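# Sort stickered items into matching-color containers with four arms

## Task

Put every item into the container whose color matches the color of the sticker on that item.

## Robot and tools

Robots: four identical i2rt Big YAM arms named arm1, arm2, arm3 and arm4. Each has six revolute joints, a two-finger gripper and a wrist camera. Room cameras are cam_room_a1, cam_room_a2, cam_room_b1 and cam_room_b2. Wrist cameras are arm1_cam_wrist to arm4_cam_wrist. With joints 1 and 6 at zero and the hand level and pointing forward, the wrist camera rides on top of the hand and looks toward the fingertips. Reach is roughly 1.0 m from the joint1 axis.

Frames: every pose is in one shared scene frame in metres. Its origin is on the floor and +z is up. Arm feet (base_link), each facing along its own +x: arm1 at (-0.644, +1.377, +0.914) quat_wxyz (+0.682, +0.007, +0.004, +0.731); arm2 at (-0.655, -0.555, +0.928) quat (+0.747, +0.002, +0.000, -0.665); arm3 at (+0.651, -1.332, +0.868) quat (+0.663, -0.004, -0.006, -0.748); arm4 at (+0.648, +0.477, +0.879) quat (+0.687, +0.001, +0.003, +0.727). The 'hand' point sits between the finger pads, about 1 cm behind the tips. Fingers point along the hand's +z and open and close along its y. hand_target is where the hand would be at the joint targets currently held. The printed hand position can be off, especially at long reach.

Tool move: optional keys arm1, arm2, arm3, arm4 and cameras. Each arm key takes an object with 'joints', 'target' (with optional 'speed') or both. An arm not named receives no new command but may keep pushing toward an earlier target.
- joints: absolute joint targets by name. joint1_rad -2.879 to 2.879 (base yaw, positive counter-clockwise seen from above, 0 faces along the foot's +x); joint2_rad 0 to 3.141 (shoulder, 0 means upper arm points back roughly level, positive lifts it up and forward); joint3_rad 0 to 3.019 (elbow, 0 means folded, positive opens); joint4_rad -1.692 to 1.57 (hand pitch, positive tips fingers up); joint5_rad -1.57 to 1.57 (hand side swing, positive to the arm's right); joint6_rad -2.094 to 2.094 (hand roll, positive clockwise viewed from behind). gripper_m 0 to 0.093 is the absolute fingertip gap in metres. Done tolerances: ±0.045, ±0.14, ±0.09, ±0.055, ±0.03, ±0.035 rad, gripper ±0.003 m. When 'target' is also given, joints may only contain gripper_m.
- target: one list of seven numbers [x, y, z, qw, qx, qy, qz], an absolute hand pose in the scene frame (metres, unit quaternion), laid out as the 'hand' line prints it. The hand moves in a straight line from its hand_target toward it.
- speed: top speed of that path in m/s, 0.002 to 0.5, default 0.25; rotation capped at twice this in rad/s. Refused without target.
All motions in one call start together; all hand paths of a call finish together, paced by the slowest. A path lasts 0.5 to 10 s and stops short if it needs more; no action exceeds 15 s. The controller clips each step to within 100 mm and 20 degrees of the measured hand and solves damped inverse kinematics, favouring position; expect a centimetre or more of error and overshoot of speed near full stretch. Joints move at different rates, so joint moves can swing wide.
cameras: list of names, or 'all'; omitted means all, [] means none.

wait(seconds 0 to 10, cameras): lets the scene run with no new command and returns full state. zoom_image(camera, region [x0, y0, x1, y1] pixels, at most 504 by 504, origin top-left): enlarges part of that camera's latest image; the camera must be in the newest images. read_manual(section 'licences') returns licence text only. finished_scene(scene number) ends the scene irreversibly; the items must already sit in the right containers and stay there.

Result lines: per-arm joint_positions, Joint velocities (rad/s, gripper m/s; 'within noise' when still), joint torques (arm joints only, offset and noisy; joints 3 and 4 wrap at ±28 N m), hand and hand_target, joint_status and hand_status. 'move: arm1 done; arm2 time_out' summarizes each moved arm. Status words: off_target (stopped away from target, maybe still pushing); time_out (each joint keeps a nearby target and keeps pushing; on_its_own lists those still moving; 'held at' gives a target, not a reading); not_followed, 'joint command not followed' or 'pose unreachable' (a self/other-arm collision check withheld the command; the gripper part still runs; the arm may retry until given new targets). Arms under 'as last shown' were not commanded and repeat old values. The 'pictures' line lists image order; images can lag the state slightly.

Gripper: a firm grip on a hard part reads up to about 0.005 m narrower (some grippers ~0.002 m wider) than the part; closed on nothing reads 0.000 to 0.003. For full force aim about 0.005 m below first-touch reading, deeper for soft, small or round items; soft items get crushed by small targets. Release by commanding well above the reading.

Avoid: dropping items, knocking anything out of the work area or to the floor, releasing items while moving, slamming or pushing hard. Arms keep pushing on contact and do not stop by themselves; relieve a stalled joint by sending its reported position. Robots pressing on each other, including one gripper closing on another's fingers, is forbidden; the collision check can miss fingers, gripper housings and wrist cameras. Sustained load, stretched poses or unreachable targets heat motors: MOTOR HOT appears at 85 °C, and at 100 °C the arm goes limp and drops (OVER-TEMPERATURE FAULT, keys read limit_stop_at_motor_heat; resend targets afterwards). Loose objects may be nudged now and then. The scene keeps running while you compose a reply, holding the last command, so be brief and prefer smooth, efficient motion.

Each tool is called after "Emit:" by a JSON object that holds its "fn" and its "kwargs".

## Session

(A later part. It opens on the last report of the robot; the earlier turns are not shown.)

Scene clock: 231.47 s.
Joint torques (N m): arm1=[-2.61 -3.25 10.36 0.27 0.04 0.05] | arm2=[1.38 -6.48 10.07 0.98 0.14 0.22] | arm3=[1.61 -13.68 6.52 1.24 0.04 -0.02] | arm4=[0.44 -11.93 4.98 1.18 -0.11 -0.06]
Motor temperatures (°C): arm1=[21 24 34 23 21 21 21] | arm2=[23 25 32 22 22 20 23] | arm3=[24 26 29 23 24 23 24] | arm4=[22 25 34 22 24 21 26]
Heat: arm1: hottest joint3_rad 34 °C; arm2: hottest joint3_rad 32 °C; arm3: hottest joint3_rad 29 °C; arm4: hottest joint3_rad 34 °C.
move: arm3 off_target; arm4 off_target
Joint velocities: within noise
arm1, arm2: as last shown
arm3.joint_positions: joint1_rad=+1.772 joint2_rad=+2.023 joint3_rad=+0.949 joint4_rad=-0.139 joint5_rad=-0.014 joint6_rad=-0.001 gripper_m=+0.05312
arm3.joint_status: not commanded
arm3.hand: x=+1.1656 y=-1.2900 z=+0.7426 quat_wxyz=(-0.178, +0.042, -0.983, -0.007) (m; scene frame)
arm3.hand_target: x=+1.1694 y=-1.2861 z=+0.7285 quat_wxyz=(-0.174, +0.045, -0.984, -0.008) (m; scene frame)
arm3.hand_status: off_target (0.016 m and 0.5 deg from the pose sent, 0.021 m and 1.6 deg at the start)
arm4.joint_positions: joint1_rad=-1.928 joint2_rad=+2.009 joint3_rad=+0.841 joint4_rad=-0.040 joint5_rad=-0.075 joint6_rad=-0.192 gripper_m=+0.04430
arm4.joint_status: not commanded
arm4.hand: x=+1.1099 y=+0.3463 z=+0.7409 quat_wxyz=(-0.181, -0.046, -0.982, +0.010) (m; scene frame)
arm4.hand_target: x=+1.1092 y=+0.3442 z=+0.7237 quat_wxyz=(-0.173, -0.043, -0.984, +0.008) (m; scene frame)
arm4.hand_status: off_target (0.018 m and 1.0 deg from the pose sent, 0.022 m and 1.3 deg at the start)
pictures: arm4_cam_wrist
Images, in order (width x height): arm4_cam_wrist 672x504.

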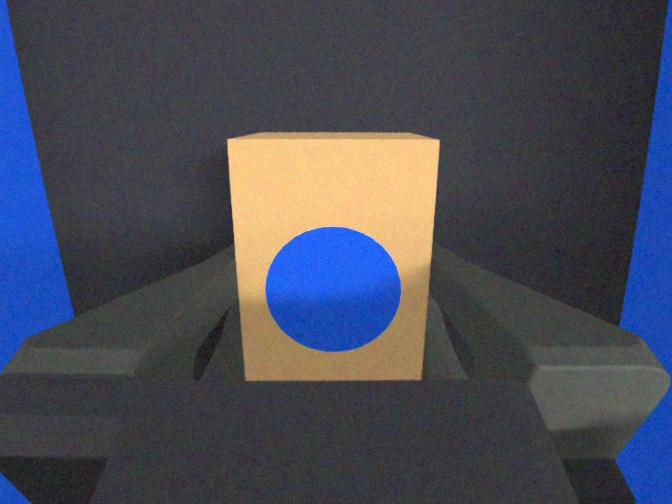

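Contact. Release.

Emit:
{"fn": "move", "kwargs": {"arm3": {"joints":{"gripper_m":0.082}}, "arm4": {"joints":{"gripper_m":0.072}}, "cameras": []}}

Emit:
{"fn": "move", "kwargs": {"arm3": {"target":[1.15,-1.286,0.95,0.1734,-0.0447,0.9838,0.0079]}, "arm4": {"target":[1.09,0.344,0.95,0.1734,0.0429,0.9839,-0.0076]}, "cameras": ["arm3_cam_wrist","arm4_cam_wrist"]}}

Scene clock: 236.43 s.
Joint torques (N m): arm1=[-1.79 -3.08 10.44 0.23 0.01 0] | arm2=[1.32 -6.48 10.06 0.94 0.15 0.21] | arm3=[1.61 -14.04 6.22 0.91 -0.04 -0.03] | arm4=[0.44 -13.33 4.75 1.05 0.07 -0.04]
Motor temperatures (°C): arm1=[21 24 34 23 21 21 21] | arm2=[23 25 32 22 22 20 23] | arm3=[24 26 29 23 24 23 24] | arm4=[22 25 33 22 24 21 26]
Heat: arm1: hottest joint3_rad 34 °C; arm2: hottest joint3_rad 32 °C; arm3: hottest joint3_rad 29 °C; arm4: hottest joint3_rad 33 °C.
move: arm3 done; arm4 done
Joint velocities: within noise
arm1, arm2: as last shown
arm3.joint_positions: joint1_rad=+1.771 joint2_rad=+2.028 joint3_rad=+0.952 joint4_rad=-0.132 joint5_rad=-0.012 joint6_rad=-0.001 gripper_m=+0.08194
arm3.joint_status: all done
arm3.hand: x=+1.1681 y=-1.2906 z=+0.7420 quat_wxyz=(-0.181, +0.042, -0.983, -0.006) (m; scene frame)
arm3.hand_target: x=+1.1693 y=-1.2861 z=+0.7284 quat_wxyz=(-0.173, +0.045, -0.984, -0.008) (m; scene frame)
arm3.hand_status: not commanded
arm4.joint_positions: joint1_rad=-1.926 joint2_rad=+2.023 joint3_rad=+0.843 joint4_rad=-0.036 joint5_rad=-0.080 joint6_rad=-0.194 gripper_m=+0.07191
arm4.joint_status: all done
arm4.hand: x=+1.1090 y=+0.3485 z=+0.7356 quat_wxyz=(-0.178, -0.044, -0.983, +0.007) (m; scene frame)
arm4.hand_target: x=+1.1092 y=+0.3444 z=+0.7237 quat_wxyz=(-0.173, -0.043, -0.984, +0.008) (m; scene frame)
arm4.hand_status: not commanded
pictures: none
No camera images: "cameras" was empty.

Scene clock: 238.07 s.
Joint torques (N m): arm1=[-2.08 -3.43 10.52 -0.06 0.03 0.04] | arm2=[1.26 -6.53 10.06 0.96 0.15 0.21] | arm3=[1.55 -13.86 10.8 0.29 -0.08 -0.05] | arm4=[0.38 -12.81 9.61 0.17 -0.15 -0.1]
Motor temperatures (°C): arm1=[21 24 34 23 21 21 21] | arm2=[23 25 32 22 22 20 23] | arm3=[24 26 29 23 24 23 24] | arm4=[22 25 33 22 24 21 26]
Heat: arm1: hottest joint3_rad 34 °C; arm2: hottest joint3_rad 32 °C; arm3: hottest joint3_rad 29 °C; arm4: hottest joint3_rad 33 °C.
move: arm3 off_target; arm4 off_target
Joint velocities: within noise
arm1, arm2: as last shown
arm3.joint_positions: joint1_rad=+1.771 joint2_rad=+1.564 joint3_rad=+0.992 joint4_rad=-0.676 joint5_rad=-0.012 joint6_rad=-0.001 gripper_m=+0.08196
arm3.joint_status: not commanded
arm3.hand: x=+1.1355 y=-1.2904 z=+0.9371 quat_wxyz=(-0.161, +0.042, -0.986, -0.006) (m; scene frame)
arm3.hand_target: x=+1.1495 y=-1.2861 z=+0.9501 quat_wxyz=(-0.174, +0.045, -0.984, -0.008) (m; scene frame)
arm3.hand_status: off_target (0.020 m and 1.6 deg from the pose sent, 0.209 m and 0.9 deg at the start)
arm4.joint_positions: joint1_rad=-1.944 joint2_rad=+1.488 joint3_rad=+0.875 joint4_rad=-0.634 joint5_rad=-0.081 joint6_rad=-0.207 gripper_m=+0.07191
arm4.joint_status: not commanded
arm4.hand: x=+1.0788 y=+0.3506 z=+0.9388 quat_wxyz=(-0.164, -0.047, -0.985, +0.005) (m; scene frame)
arm4.hand_target: x=+1.0897 y=+0.3441 z=+0.9502 quat_wxyz=(-0.174, -0.043, -0.984, +0.008) (m; scene frame)
arm4.hand_status: off_target (0.017 m and 1.3 deg from the pose sent, 0.215 m and 0.6 deg at the start)
pictures: arm3_cam_wrist, arm4_cam_wrist
Images, in order (width x height): arm3_cam_wrist 672x504, arm4_cam_wrist 672x504.

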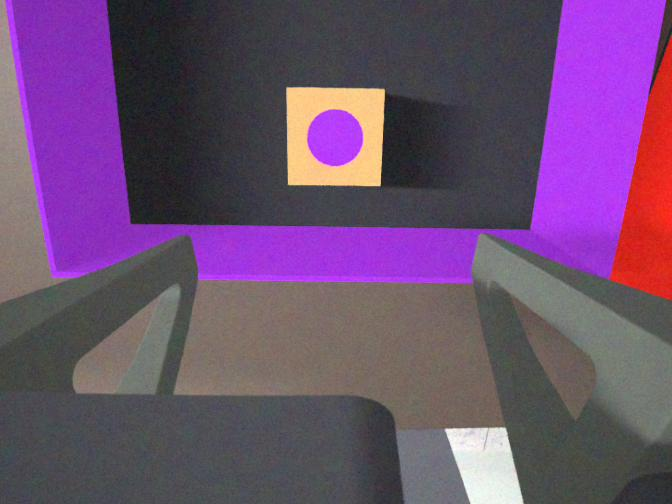

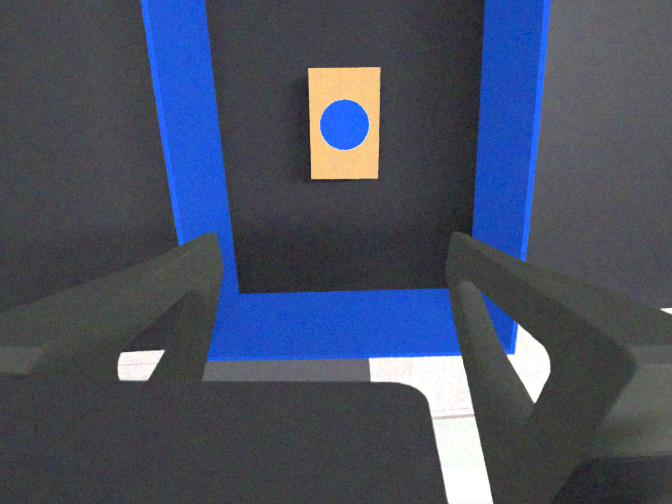

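Emit:
{"fn": "finished_scene", "kwargs": {"scene": 2}}

The scene is finished: the task was done.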